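## Task

Take the black key fob out of the small wooden box's drawer and set it directly on the table surface, not on top of anything. Then close the drawer. The box must stay roughly in its original spot and orientation, and the other item must still be inside the drawer.

## Robot and tools

ROBOT. There are two arms, left_arm and right_arm. Each sits on a tilted plate, and both plates hang from one metal frame behind them. For the clearance check, a plate and its half of the frame count as part of that arm. Calibrated bases in the scene frame: left_arm at (+0.048, +0.320, +0.317) m, quat_wxyz (+0.957, -0.123, +0.264, +0.004); right_arm at (+0.034, -0.209, +0.317) m, quat_wxyz (+0.957, +0.118, +0.266, +0.011). Joint ranges in rad, base to gripper: waist -2.618 to 3.054, shoulder 0.000 to 3.142, elbow 0.000 to 3.142 (straight at 2.901), wrist pitch -1.571 to 1.571, wrist yaw -1.571 to 1.571, wrist roll -2.094 to 2.094.

FRAME. One scene frame is used everywhere. Its origin is at table-top height, halfway between the nominal bases. +x points out over the table, +z up, and left_arm is on the +y side (arm names do not match image sides). On each gripper, the fingers point along its +z axis and close along its y axis. end_effector_position is the point between the pads, just under 1 cm behind the tips. Reported poses can be wrong by a few centimetres, more at long reach.

ROW FORMAT. Every command row has 16 numbers, even if only one arm should move: left_arm x, y, z, qw, qx, qy, qz, opening, then the same eight for right_arm. x, y, z are an absolute target for the gripper point in metres; the quaternion is an absolute target orientation, w first; both are in the scene frame. Opening runs from -1 (closed, 0 mm gap) to +1 (fully open, about 87 mm); 0.5 gives about 69 mm, 0 about 43 mm, -0.5 about 18 mm. For an arm that should stay put, repeat its last reported pose exactly, with the intended opening. To keep an orientation, resend the same target quaternion instead of the drifted reported one.

execute_actions. Argument actions is a list with zero or one item. Empty list: just report the state, with pictures. {"rows": [[16 numbers], ...], "steps": n}: up to 15 rows, n from 5 to 15 control steps of 1/30 s (default 15). One row per step; the last row repeats if steps exceed rows. Each target must lie within 0.6 m of that arm's last reported position along each gripper axis, or the call is refused. {"steps": n} alone waits up to 300 steps, counted from the previous result, so thinking time uses them up. Optional cameras: list of names, ["all"], or []; pictures come only for an empty action list or if requested. Results are read 5 steps before an action ends, and those steps then run on.

move. target: one 16-number row or a list of up to 15 rows, with no 0.6 m limit. The grippers travel in straight lines, all finishing together, taking at least 0.5 s and at most 10 s. speed: m/s, 0.002 to 2.9, default 0.25, one value or one per target; rotation is capped at twice that in rad/s. blend: corner rounding in metres for lists, default 0. blocking=false returns after about 0.5 s while the motion goes on. cameras defaults to all. New openings in the first row are sent at the start; later ones are sent after arrival once everything is still. Moves do not avoid obstacles or the other arm, and grippers lag and overshoot more when fast or when the arm is stretched. Keep paths away from an arm's own base, since passing near it can flip the shoulder. The result adds a move: line: done (within 10 mm and 2 degrees), off_target, moving, held, fault, plus limits such as paced (pose clipped) or held (steps withheld by a check). done does not tell you whether anything is touched.

wait: seconds 0 to 10, cameras optional; lets a running move continue and returns early when it ends. stop: brakes the current move, needing some distance; the fingers keep going. zoom_image: camera (cam_high, cam_low, cam_left_wrist, cam_right_wrist) and region [x0, y0, x1, y1] in pixels of that camera's latest image, at most 504 by 504. finished_scene: scene, the current scene's number; ends it for good.

RESULTS. Each arm shows end_effector_position, end_effector_quat_wxyz, grip_measured (same scale as opening), Joint positions (last value is the gripper from 0 closed to 1 open), Joint velocities ("within noise" when still), Joint torques (whole drive output, offset and noisy; the first three wrap at ±28 N m) and Hand target, the pose now being driven toward. Images are 672x504 from cam_high, cam_low, cam_left_wrist, cam_right_wrist.

CONTROL TIPS. Orientation commands are clipped to within 40 degrees of the current one per step. Friction and weight can leave the gripper low, short or tilted; small moves may not happen or may go sideways, so check after each move. To grip, command about 0.04 below grip_measured at first contact; readings may be off by about 1 mm. Heat builds when holding loads, reaching far, or pushing at unreachable poses: MOTOR HOT appears at 75 °C, at 90 °C the arm folds and idles, and at 100 °C it collapses.

AVOID. Do not drop objects, release moving parts, slam, or strike things hard. Never press the arms or grippers together, and never close one gripper on the other's fingers. Nothing may fall off the table or be left off it. Loose objects can get an occasional brief nudge.

Each tool is called after "Emit:" by a JSON object that holds its "api" and its "payload", one argument or row to a line.

## Session

Emit:
{"api": "execute_actions", "payload": {
  "actions": []
}}

Scene clock: 0.00 s of 6000.00 s.
left_arm: end_effector_position=(+0.0997, +0.1270, +0.2928) grip_measured=+1.000 end_effector_quat_wxyz=(-0.035, +0.687, +0.534, -0.491) | right_arm: end_effector_position=(+0.4544, -0.2631, +0.1802) grip_measured=+1.000 end_effector_quat_wxyz=(+0.210, +0.029, +0.971, -0.113)
Joint positions: left_arm=[-0.98 1.553 0.577 -0.527 0.448 0.878 1] | right_arm=[0.037 1.58 0.906 0.109 0.457 -0.116 1]
Joint velocities: within noise
Joint torques (N m): no reading
Motor temperatures (°C): left_arm=[26 35 37 31 25 28 24] | right_arm=[25 31 31 31 29 29 29]
Heat: left arm: 37 °C; right arm: 31 °C.
Hand target: left_arm +0.1017, +0.1257, +0.2933; -0.031, +0.687, +0.534, -0.491 | right_arm +0.4616, -0.2645, +0.1866; +0.222, +0.034, +0.968, -0.113

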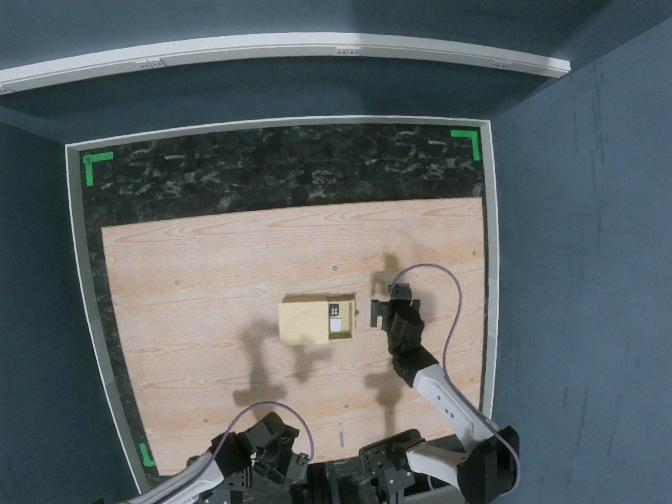

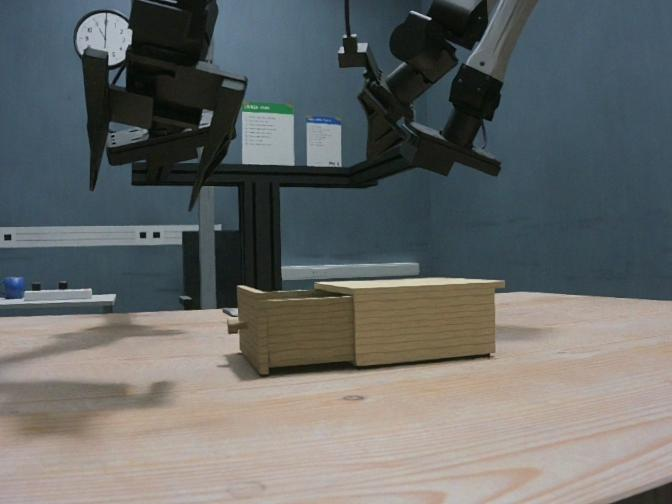

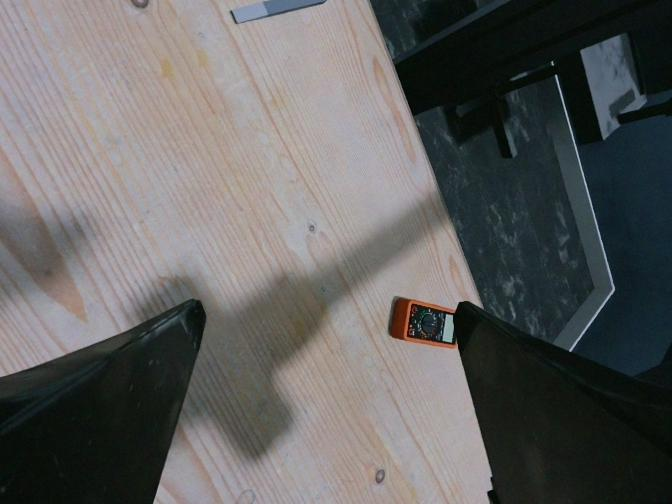

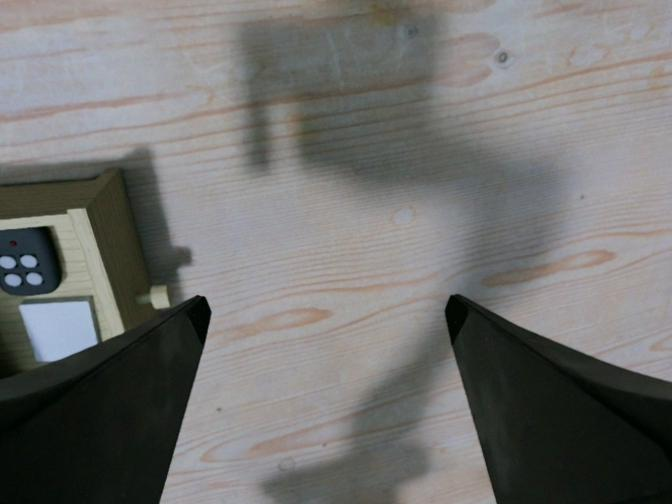

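Emit:
{"api": "zoom_image", "payload": {
  "camera": "cam_high",
  "region": [260, 270, 400, 375]
}}

Emit:
{"api": "zoom_image", "payload": {
  "camera": "cam_right_wrist",
  "region": [0, 150, 240, 390]
}}

Scaled by 3.600 from the camera's 672x504 image, which has a finer 960x720 frame.

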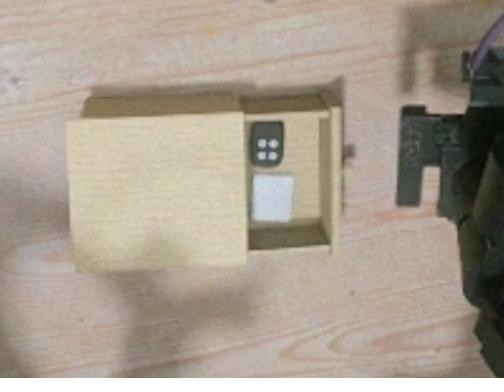

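Scaled by 2.100 from the camera's 672x504 image, which has a finer 960x720 frame.

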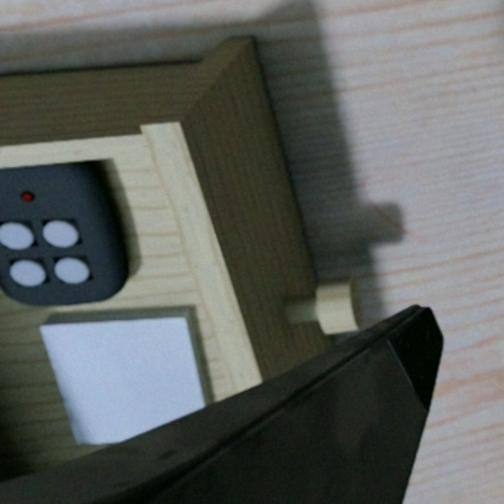

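Emit:
{"api": "move", "payload": {
  "target": [0.0997,0.127,0.2928,-0.035,0.687,0.534,-0.491,1,0.432,-0.158,0.13,0,0,1,0,0]
}}

Scene clock: 3.50 s of 6000.00 s.
left_arm: end_effector_position=(+0.0997, +0.1270, +0.2928) grip_measured=+1.000 end_effector_quat_wxyz=(-0.035, +0.687, +0.534, -0.491) | right_arm: end_effector_position=(+0.4302, -0.1660, +0.1319) grip_measured=+0.000 end_effector_quat_wxyz=(+0.003, +0.000, +1.000, -0.007)
Joint positions: left_arm=[-0.98 1.553 0.577 -0.527 0.448 0.878 1] | right_arm=[0.158 1.943 1.342 -0.457 0.329 0.097 0.5]
Joint velocities: within noise
Joint torques (N m): left_arm=[-3.19 -4.08 3.79 0.42 0.54 0.19] | right_arm=[4.9 -7.5 6.8 0.12 -0.06 -0.06]
Motor temperatures (°C): left_arm=[26 36 38 31 25 28 24] | right_arm=[25 32 32 31 29 29 29]
Heat: left arm: 38 °C; right arm: 32 °C.
Hand target: left_arm +0.0997, +0.1270, +0.2927; -0.035, +0.687, +0.534, -0.491 | right_arm +0.4318, -0.1581, +0.1301; +0.000, +0.000, +1.000, +0.000
Off the commanded pose: left_arm 0.000 m, 0 deg | right_arm 0.008 m, 1 deg.
Kept back: nothing.
move: done
camera_calibration:
cam_right_wrist: T_world_to_cam=[[0.0207253, -0.999697, 0.0133118, -0.178376], [-0.642232, -0.00310779, 0.766504, 0.194369], [-0.76623, -0.0244353, -0.642101, 0.546761], [0, 0, 0, 1]] pos_world=[0.547472, -0.164358, 0.204465]

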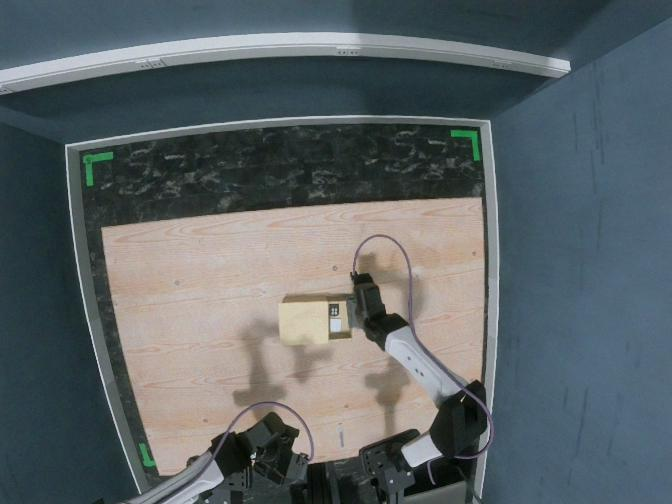

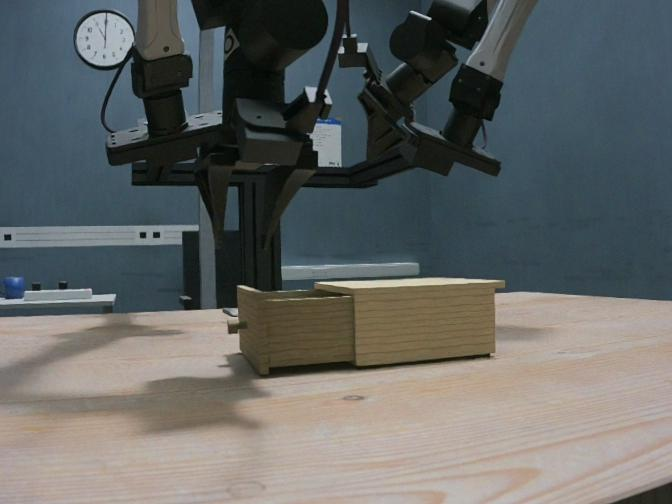

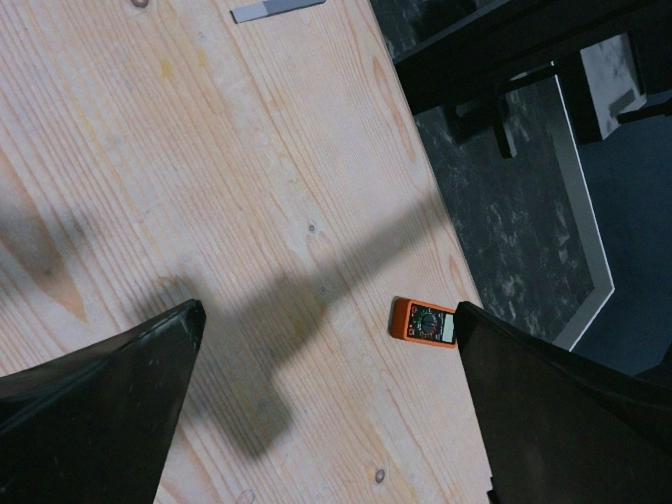

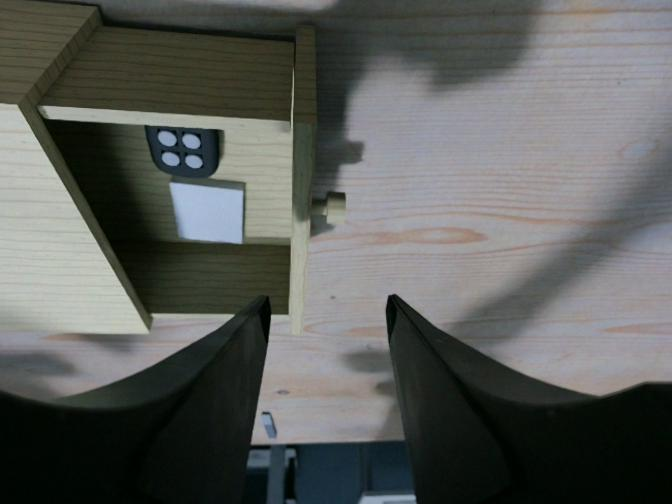

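Emit:
{"api": "move", "payload": {
  "target": [
    [0.0997,0.127,0.2928,-0.035,0.687,0.534,-0.491,1,0.425,-0.150,0.10,0,0,1,0,0],
    [0.0997,0.127,0.2928,-0.035,0.687,0.534,-0.491,1,0.425,-0.150,0.062,0,0,1,0,0]
  ],
  "speed": 0.12
}}

Scene clock: 5.30 s of 6000.00 s.
left_arm: end_effector_position=(+0.0997, +0.1270, +0.2928) grip_measured=+1.000 end_effector_quat_wxyz=(-0.035, +0.687, +0.534, -0.491) | right_arm: end_effector_position=(+0.4182, -0.1490, +0.0680) grip_measured=+0.000 end_effector_quat_wxyz=(-0.008, -0.003, +1.000, -0.003)
Joint positions: left_arm=[-0.98 1.553 0.577 -0.527 0.448 0.878 1] | right_arm=[0.147 2.138 1.372 -0.311 0.313 0.088 0.5]
Joint velocities: within noise
Joint torques (N m): left_arm=[-3.23 -4.05 3.77 0.43 0.54 0.18] | right_arm=[3.19 -7.76 5.5 0.36 -0.09 -0.24]
Motor temperatures (°C): left_arm=[26 36 38 31 25 28 24] | right_arm=[25 32 32 31 29 29 29]
Heat: left arm: 38 °C; right arm: 32 °C.
Hand target: left_arm +0.0997, +0.1270, +0.2927; -0.035, +0.687, +0.534, -0.491 | right_arm +0.4248, -0.1501, +0.0622; +0.000, +0.000, +1.000, +0.000
Off the commanded pose: left_arm 0.000 m, 0 deg | right_arm 0.009 m, 1 deg.
Kept back: nothing.
move: done
camera_calibration:
cam_right_wrist: T_world_to_cam=[[0.0268139, -0.999633, 0.00392683, -0.162154], [-0.625396, -0.0137106, 0.780187, 0.226134], [-0.779847, -0.0233757, -0.625534, 0.501586], [0, 0, 0, 1]] pos_world=[0.536932, -0.14727, 0.137969]

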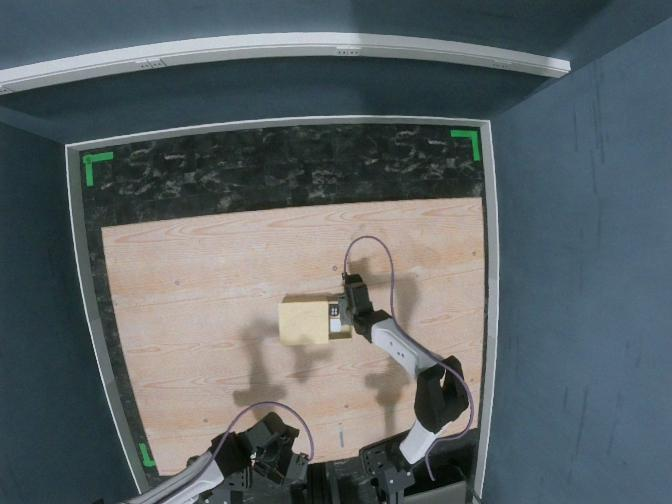

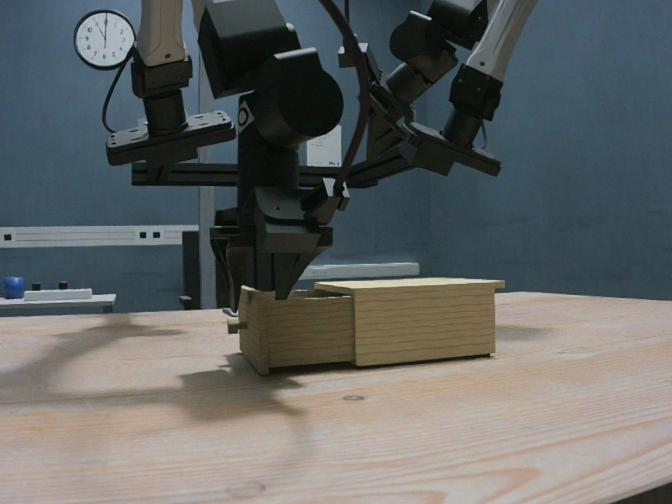

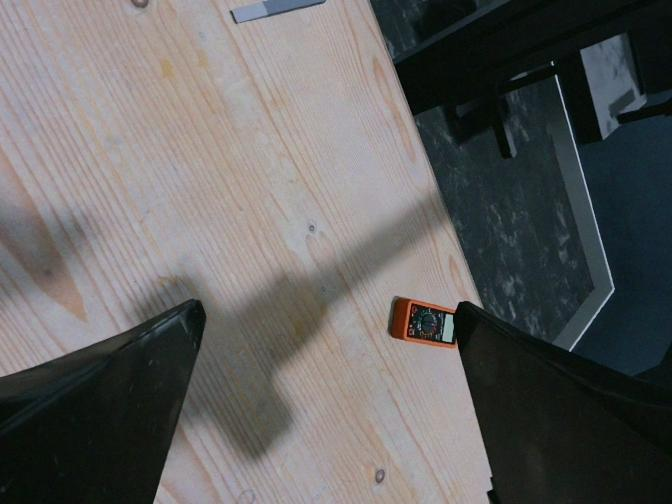

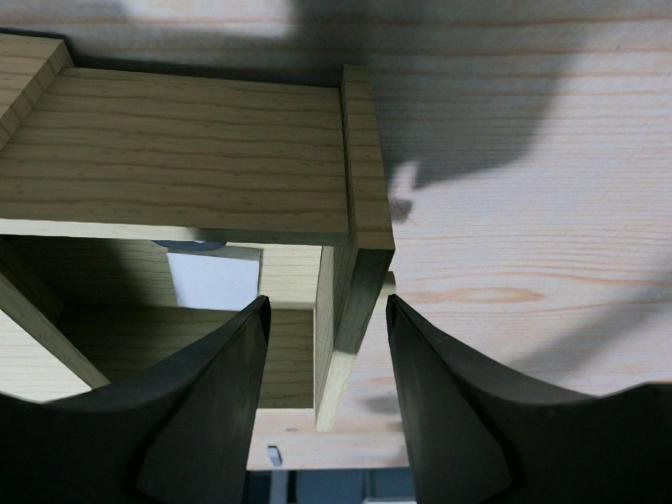

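Emit:
{"api": "move", "payload": {
  "target": [
    [0.0997,0.127,0.2928,-0.035,0.687,0.534,-0.491,1,0.425,-0.157,0.060,0,0,1,0,0],
    [0.0997,0.127,0.2928,-0.035,0.687,0.534,-0.491,1,0.425,-0.157,0.060,0,0,1,0,-0.9]
  ],
  "speed": 0.12
}}

Scene clock: 6.73 s of 6000.00 s.
left_arm: end_effector_position=(+0.0997, +0.1270, +0.2928) grip_measured=+1.000 end_effector_quat_wxyz=(-0.035, +0.687, +0.534, -0.491) | right_arm: end_effector_position=(+0.4240, -0.1535, +0.0657) grip_measured=-0.717 end_effector_quat_wxyz=(-0.001, +0.007, +1.000, +0.003)
Joint positions: left_arm=[-0.98 1.553 0.577 -0.527 0.448 0.878 1] | right_arm=[0.129 2.138 1.377 -0.294 0.295 0.086 0.141]
Joint velocities: within noise
Joint torques (N m): left_arm=[-3.22 -4.08 3.79 0.43 0.54 0.18] | right_arm=[3.25 -7.94 4.52 0.3 0.01 -0.39]
Motor temperatures (°C): left_arm=[26 36 38 31 25 28 24] | right_arm=[25 32 32 31 29 29 29]
Heat: left arm: 38 °C; right arm: 32 °C.
Hand target: left_arm +0.0997, +0.1270, +0.2927; -0.035, +0.687, +0.534, -0.491 | right_arm +0.4249, -0.1570, +0.0601; +0.000, +0.000, +1.000, +0.000
Off the commanded pose: left_arm 0.000 m, 0 deg | right_arm 0.007 m, 1 deg.
Kept back: nothing.
move: done
camera_calibration:
cam_right_wrist: T_world_to_cam=[[0.00735246, -0.99995, -0.00675924, -0.157918], [-0.637032, -0.00989409, 0.770774, 0.237678], [-0.770802, -0.00136124, -0.637073, 0.504942], [0, 0, 0, 1]] pos_world=[0.54178, -0.154871, 0.137422]

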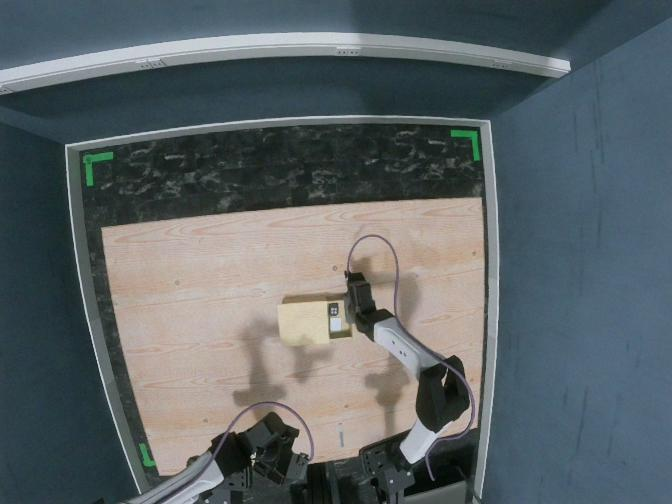

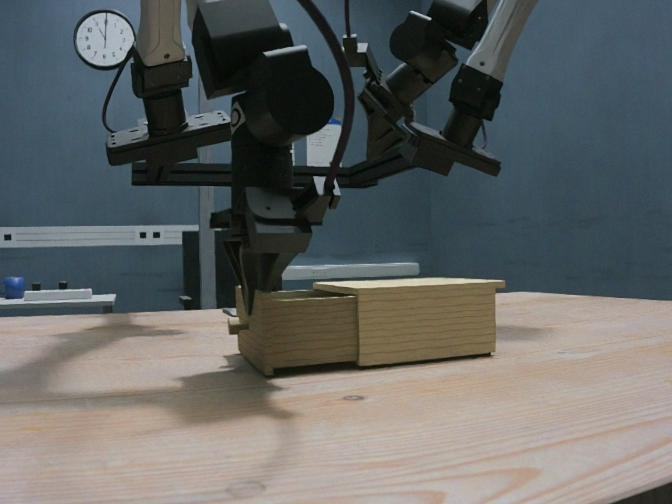

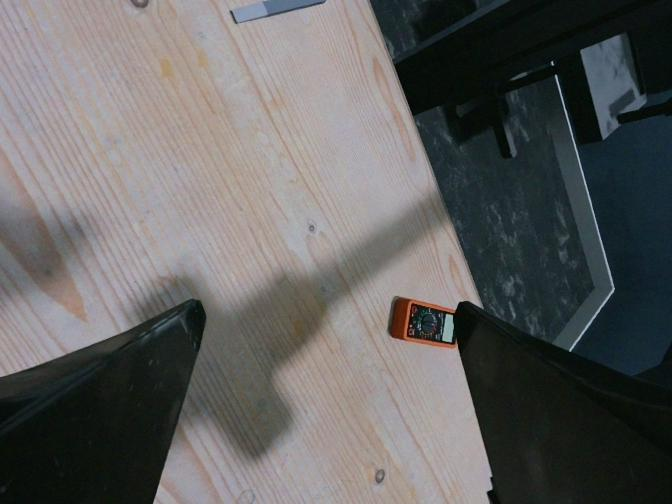

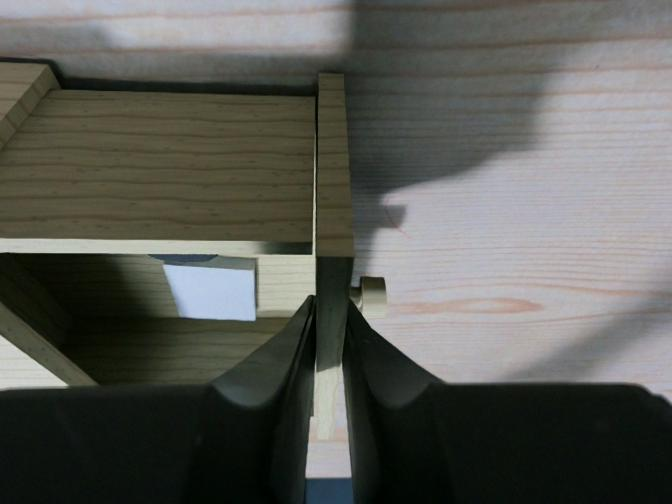

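Emit:
{"api": "move", "payload": {
  "target": [0.0997,0.127,0.2928,-0.035,0.687,0.534,-0.491,1,0.425,-0.198,0.060,0,0,1,0,-0.9],
  "speed": 0.06
}}

Scene clock: 8.00 s of 6000.00 s.
left_arm: end_effector_position=(+0.0997, +0.1270, +0.2928) grip_measured=+1.000 end_effector_quat_wxyz=(-0.035, +0.687, +0.534, -0.491) | right_arm: end_effector_position=(+0.4237, -0.1691, +0.0617) grip_measured=-0.726 end_effector_quat_wxyz=(-0.006, +0.003, +0.999, +0.034)
Joint positions: left_arm=[-0.98 1.553 0.577 -0.527 0.448 0.878 1] | right_arm=[0.065 2.129 1.372 -0.292 0.199 0.022 0.137]
Joint velocities: within noise
Joint torques (N m): left_arm=[-3.18 -4.04 3.75 0.43 0.53 0.18] | right_arm=[0.02 -10.56 2.41 0.34 0.45 -0.58]
Motor temperatures (°C): left_arm=[26 36 38 31 25 28 24] | right_arm=[25 33 32 31 29 29 29]
Heat: left arm: 38 °C; right arm: 33 °C.
Hand target: left_arm +0.0997, +0.1270, +0.2927; -0.035, +0.687, +0.534, -0.491 | right_arm +0.4244, -0.1974, +0.0606; -0.002, +0.000, +1.000, +0.000
Off the commanded pose: left_arm 0.000 m, 0 deg | right_arm 0.029 m, 4 deg.
Kept back: nothing.
move: off_target (right_arm)
camera_calibration:
cam_right_wrist: T_world_to_cam=[[0.0145346, -0.997436, -0.0700763, -0.172293], [-0.629406, -0.0635833, 0.774471, 0.227893], [-0.776941, 0.0328498, -0.628716, 0.509967], [0, 0, 0, 1]] pos_world=[0.542156, -0.174114, 0.132054]

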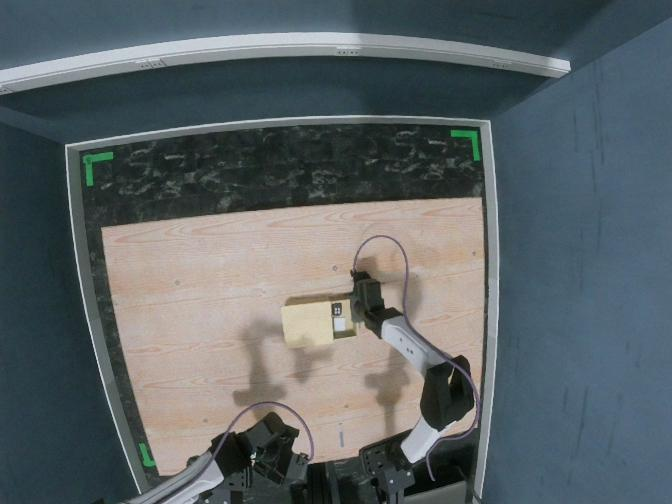

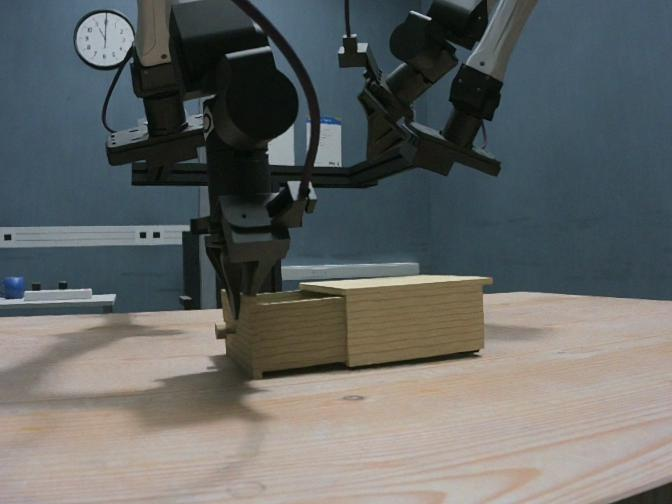

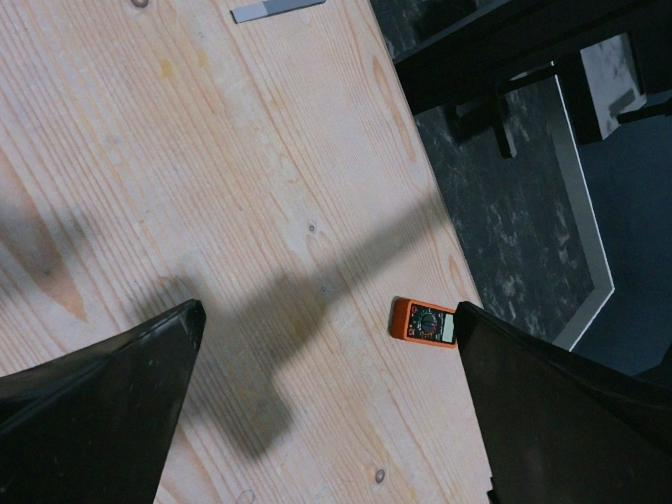

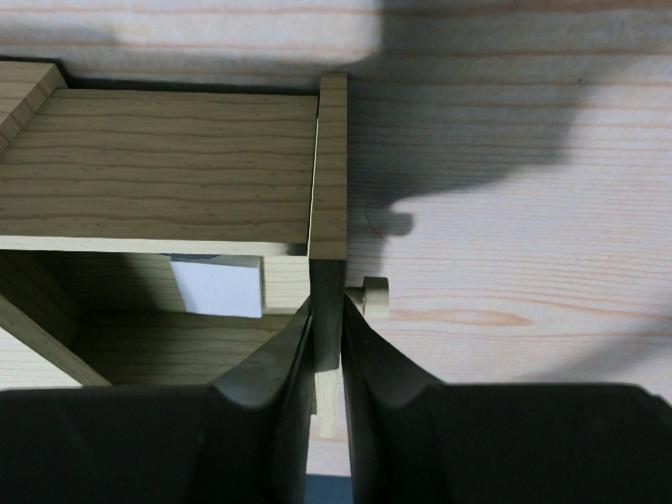

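Emit:
{"api": "move", "payload": {
  "target": [
    [0.0997,0.127,0.2928,-0.035,0.687,0.534,-0.491,1,0.4237,-0.170,0.061,0,0,1,0,-0.9],
    [0.0997,0.127,0.2928,-0.035,0.687,0.534,-0.491,1,0.4237,-0.170,0.061,0,0,1,0,0],
    [0.0997,0.127,0.2928,-0.035,0.687,0.534,-0.491,1,0.42,-0.170,0.12,0,0,1,0,0],
    [0.0997,0.127,0.2928,-0.035,0.687,0.534,-0.491,1,0.34,-0.110,0.20,0,0,1,0,0]
  ]
}}

Emit:
{"api": "zoom_image", "payload": {
  "camera": "cam_right_wrist",
  "region": [100, 0, 500, 300]
}}

Emit:
{"api": "zoom_image", "payload": {
  "camera": "cam_low",
  "region": [150, 50, 400, 250]
}}

Emit:
{"api": "zoom_image", "payload": {
  "camera": "cam_high",
  "region": [260, 270, 400, 375]
}}

Scene clock: 11.50 s of 6000.00 s.
left_arm: end_effector_position=(+0.0997, +0.1270, +0.2928) grip_measured=+1.000 end_effector_quat_wxyz=(-0.035, +0.687, +0.534, -0.491) | right_arm: end_effector_position=(+0.3349, -0.1079, +0.1914) grip_measured=+0.000 end_effector_quat_wxyz=(-0.013, -0.009, +1.000, +0.002)
Joint positions: left_arm=[-0.98 1.553 0.577 -0.527 0.448 0.878 1] | right_arm=[0.417 1.698 1.002 -0.483 0.418 0.34 0.5]
Joint velocities: within noise
Joint torques (N m): left_arm=[-3.23 -4.14 3.79 0.43 0.53 0.19] | right_arm=[4.57 -9.54 4.16 0.04 0.16 -0.04]
Motor temperatures (°C): left_arm=[26 36 38 31 25 28 24] | right_arm=[26 34 32 31 29 29 29]
Heat: left arm: 38 °C; right arm: 34 °C.
Hand target: left_arm +0.0997, +0.1270, +0.2927; -0.035, +0.687, +0.534, -0.491 | right_arm +0.3400, -0.1099, +0.1998; +0.000, +0.000, +1.000, +0.000
Off the commanded pose: left_arm 0.000 m, 0 deg | right_arm 0.010 m, 2 deg.
Kept back: nothing.
move: done
camera_calibration:
cam_right_wrist: T_world_to_cam=[[0.0378525, -0.999263, -0.0063765, -0.120962], [-0.617198, -0.0283972, 0.786295, 0.0727844], [-0.785897, -0.0258277, -0.617818, 0.515083], [0, 0, 0, 1]] pos_world=[0.454303, -0.105503, 0.260226]

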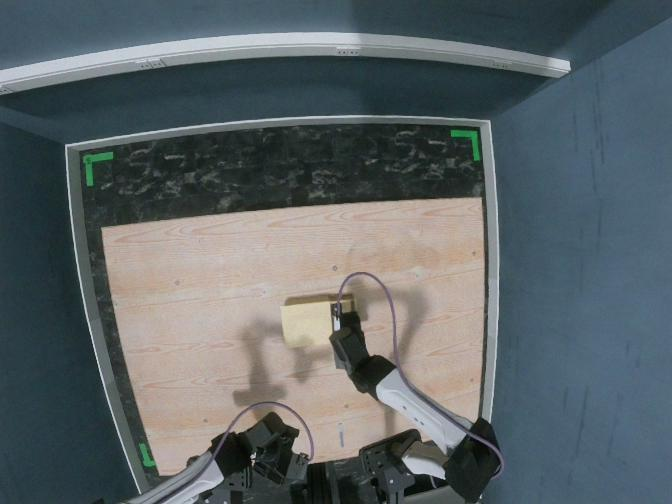

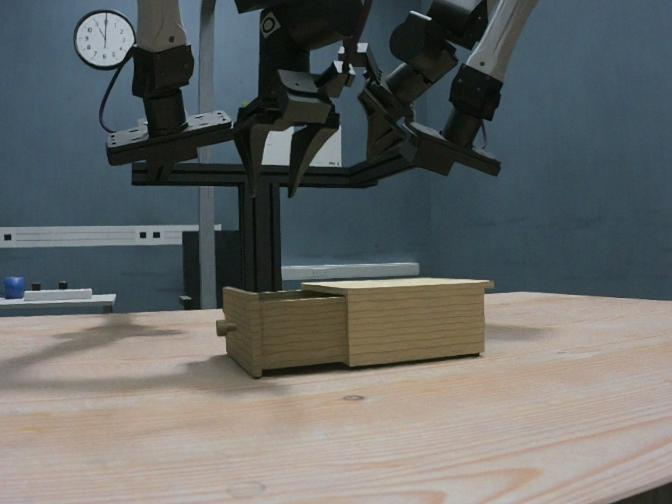

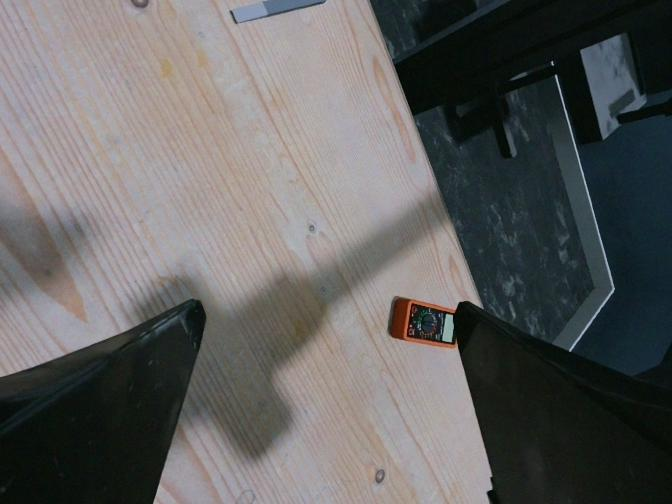

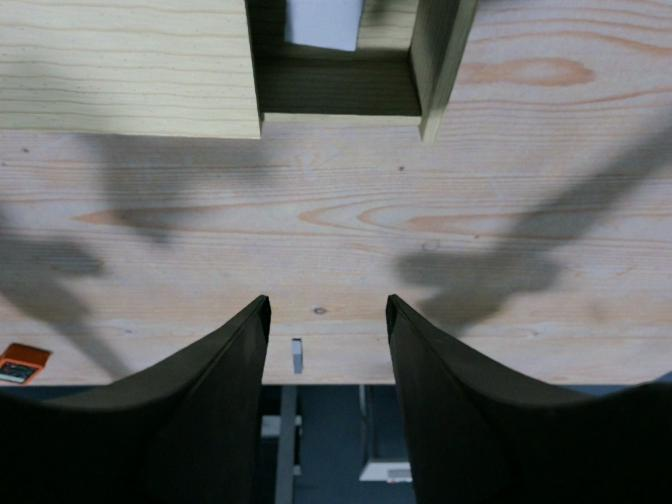

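Scaled by 1.260 from the camera's 672x504 image, which has a finer 960x720 frame.

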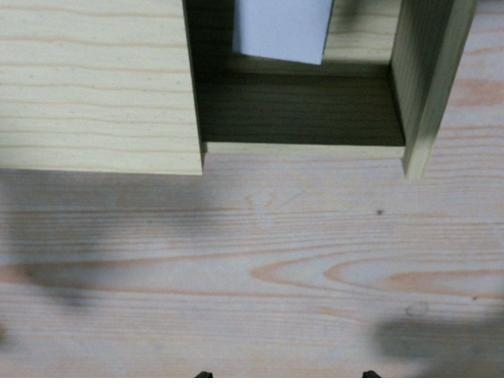

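Scaled by 2.016 from the camera's 672x504 image, which has a finer 960x720 frame.

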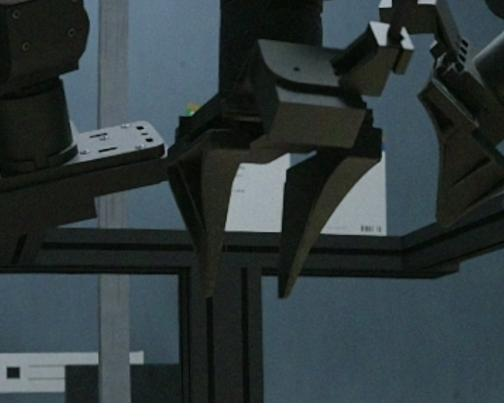

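Scaled by 3.600 from the camera's 672x504 image, which has a finer 960x720 frame.

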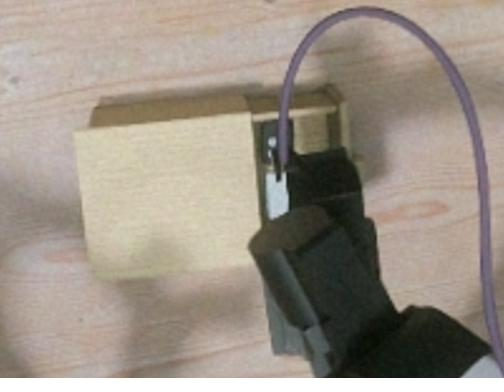

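Emit:
{"api": "move", "payload": {
  "target": [0.0997,0.127,0.2928,-0.035,0.687,0.534,-0.491,1,0.42,-0.14,0.14,-0.153,0.6903,0.6903,0.153,0],
  "speed": 0.5
}}

Emit:
{"api": "zoom_image", "payload": {
  "camera": "cam_low",
  "region": [150, 100, 400, 300]
}}

Scene clock: 15.67 s of 6000.00 s.
left_arm: end_effector_position=(+0.0997, +0.1270, +0.2928) grip_measured=+1.000 end_effector_quat_wxyz=(-0.035, +0.687, +0.534, -0.491) | right_arm: end_effector_position=(+0.4228, -0.1397, +0.1462) grip_measured=+0.000 end_effector_quat_wxyz=(-0.149, +0.684, +0.697, +0.155)
Joint positions: left_arm=[-0.98 1.553 0.577 -0.527 0.448 0.878 1] | right_arm=[-0.089 1.83 1.095 -0.319 -0.243 1.431 0.5]
Joint velocities: within noise
Joint torques (N m): left_arm=[-3.19 -4.07 3.75 0.42 0.54 0.17] | right_arm=[1.55 -6.93 2.84 0.19 -0.21 -0.03]
Motor temperatures (°C): left_arm=[26 36 38 31 25 28 24] | right_arm=[26 34 32 31 28 29 29]
Heat: left arm: 38 °C; right arm: 34 °C.
Hand target: left_arm +0.0997, +0.1270, +0.2927; -0.035, +0.687, +0.534, -0.491 | right_arm +0.4198, -0.1401, +0.1401; -0.153, +0.690, +0.690, +0.153
Off the commanded pose: left_arm 0.000 m, 0 deg | right_arm 0.007 m, 1 deg.
Kept back: nothing.
move: done
camera_calibration:
cam_right_wrist: T_world_to_cam=[[-0.999197, -0.0332064, -0.0224166, 0.419402], [-0.0301945, 0.256378, 0.966105, -0.0729802], [-0.0263337, 0.966006, -0.257175, 0.320128], [0, 0, 0, 1]] pos_world=[0.425292, -0.276608, 0.162237]

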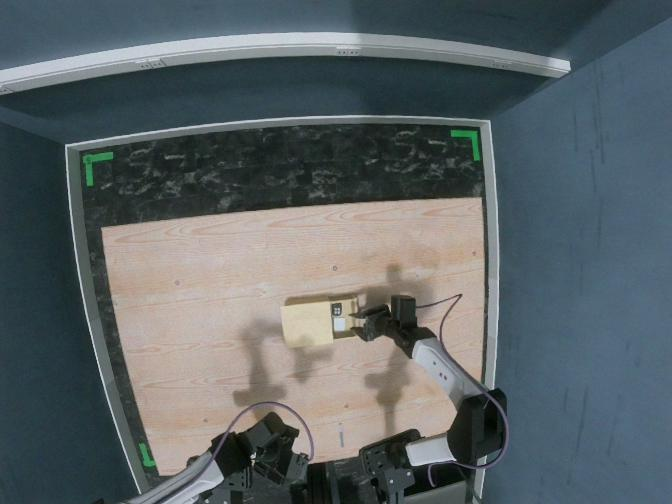

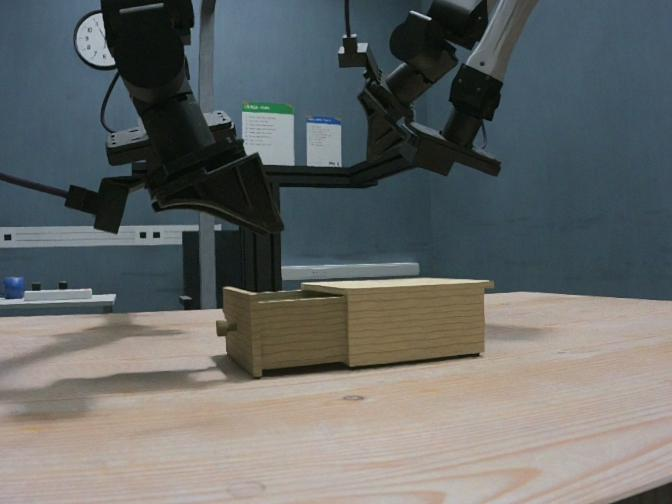

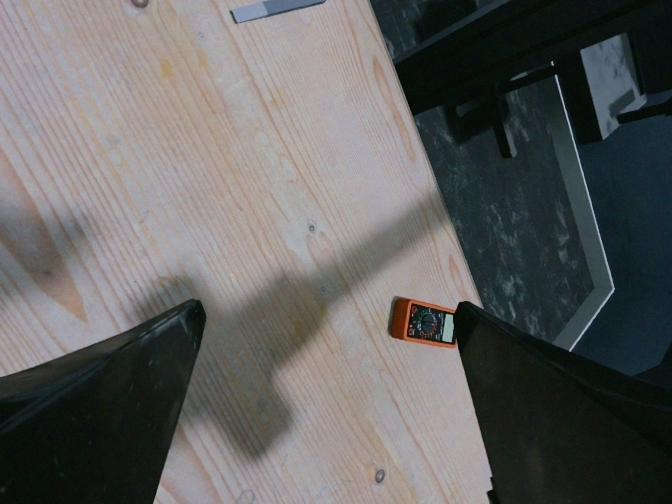

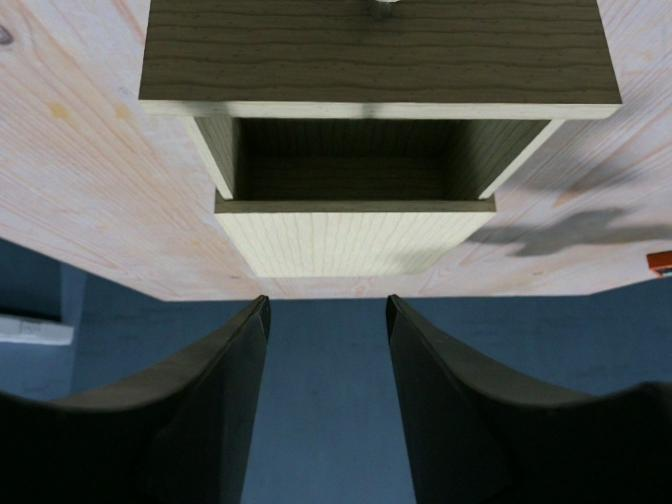

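Scaled by 2.016 from the camera's 672x504 image, which has a finer 960x720 frame.

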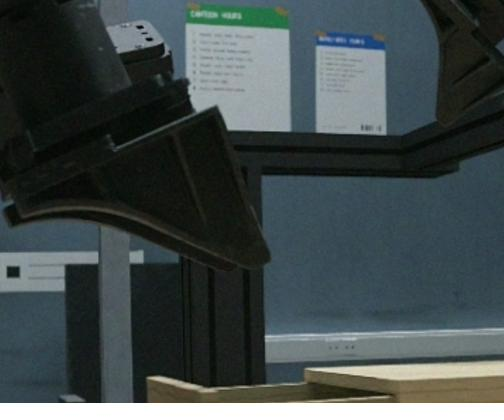

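Emit:
{"api": "move", "payload": {
  "target": [0.0997,0.127,0.2928,-0.035,0.687,0.534,-0.491,1,0.418,-0.108,0.11,0.037,0.7061,0.7061,0.037,0.3]
}}

Emit:
{"api": "zoom_image", "payload": {
  "camera": "cam_right_wrist",
  "region": [150, 100, 550, 400]
}}

Emit:
{"api": "zoom_image", "payload": {
  "camera": "cam_low",
  "region": [150, 150, 400, 350]
}}

Emit:
{"api": "zoom_image", "payload": {
  "camera": "cam_high",
  "region": [260, 270, 400, 375]
}}

Scene clock: 18.30 s of 6000.00 s.
left_arm: end_effector_position=(+0.0997, +0.1270, +0.2928) grip_measured=+1.000 end_effector_quat_wxyz=(-0.035, +0.687, +0.534, -0.491) | right_arm: end_effector_position=(+0.4211, -0.1096, +0.1156) grip_measured=+0.300 end_effector_quat_wxyz=(+0.032, +0.706, +0.706, +0.044)
Joint positions: left_arm=[-0.98 1.553 0.577 -0.527 0.448 0.878 1] | right_arm=[0.186 1.865 0.979 -0.07 0.322 1.657 0.65]
Joint velocities: within noise
Joint torques (N m): left_arm=[-3.23 -4.03 3.82 0.43 0.54 0.18] | right_arm=[4.34 -6.08 2.91 0.43 0.23 -0.07]
Motor temperatures (°C): left_arm=[26 37 38 31 25 28 24] | right_arm=[26 34 32 31 28 29 29]
Heat: left arm: 38 °C; right arm: 34 °C.
Hand target: left_arm +0.0997, +0.1270, +0.2927; -0.035, +0.687, +0.534, -0.491 | right_arm +0.4180, -0.1080, +0.1102; +0.037, +0.706, +0.706, +0.037
Off the commanded pose: left_arm 0.000 m, 0 deg | right_arm 0.007 m, 1 deg.
Kept back: nothing.
move: done
camera_calibration:
cam_right_wrist: T_world_to_cam=[[-0.993847, -0.0209124, -0.108769, 0.42703], [-0.0978847, 0.625382, 0.774155, 0.0400085], [0.0518328, 0.780039, -0.623581, 0.272229], [0, 0, 0, 1]] pos_world=[0.414208, -0.228439, 0.185232]

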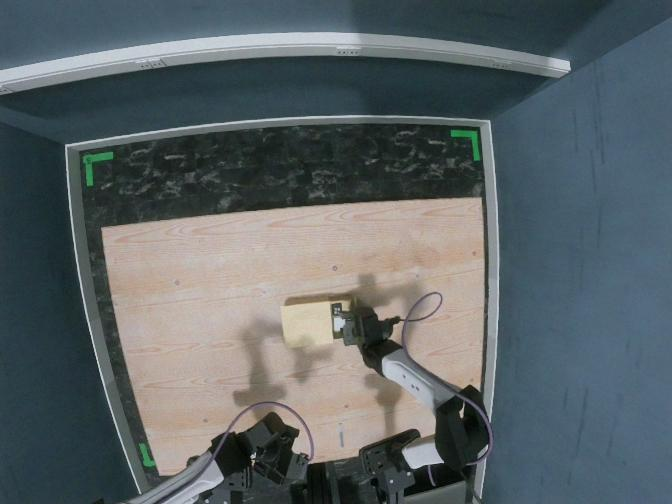

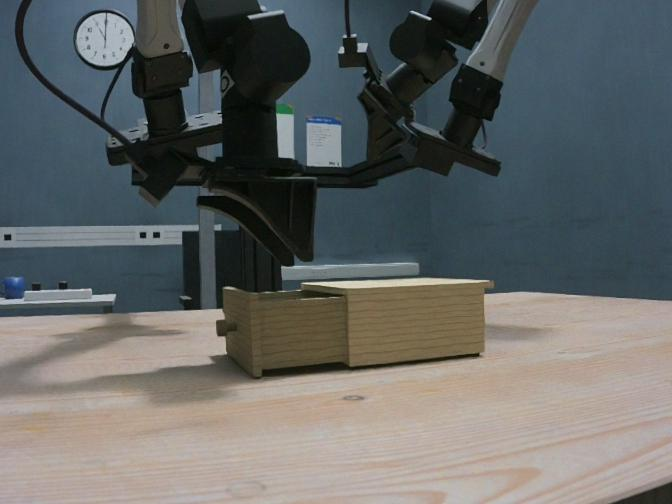

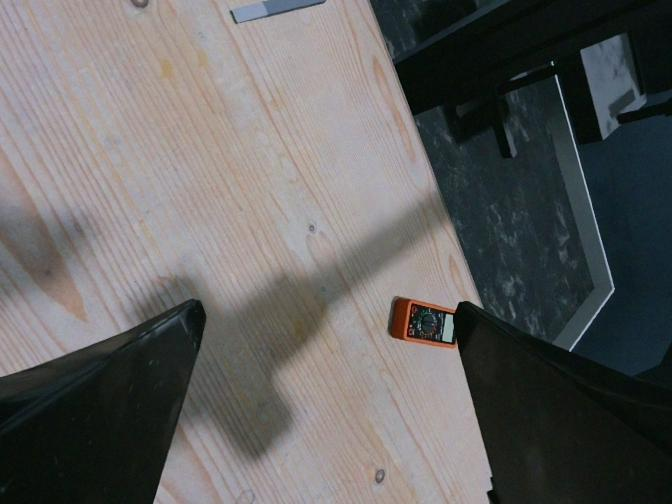

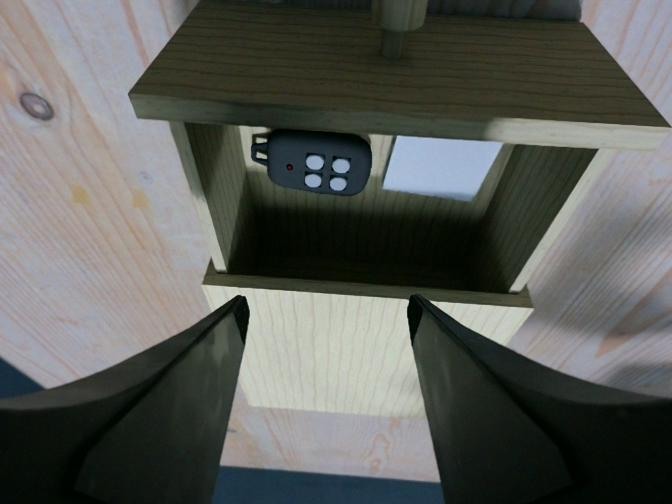

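Scaled by 1.260 from the camera's 672x504 image, which has a finer 960x720 frame.

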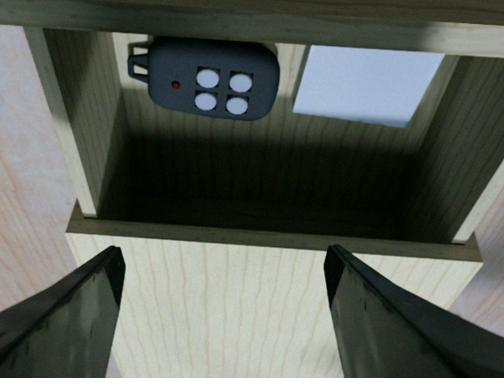

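Scaled by 2.016 from the camera's 672x504 image, which has a finer 960x720 frame.

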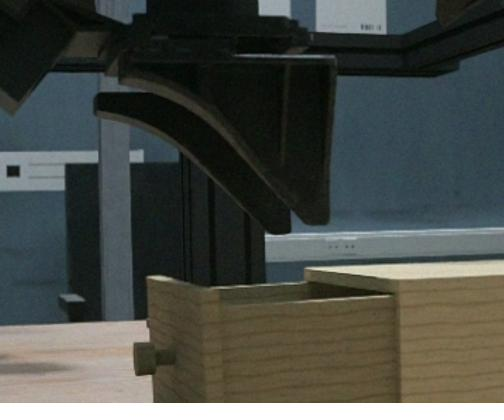

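Scaled by 3.600 from the camera's 672x504 image, which has a finer 960x720 frame.

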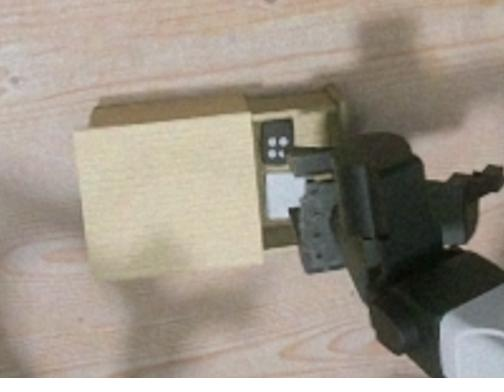

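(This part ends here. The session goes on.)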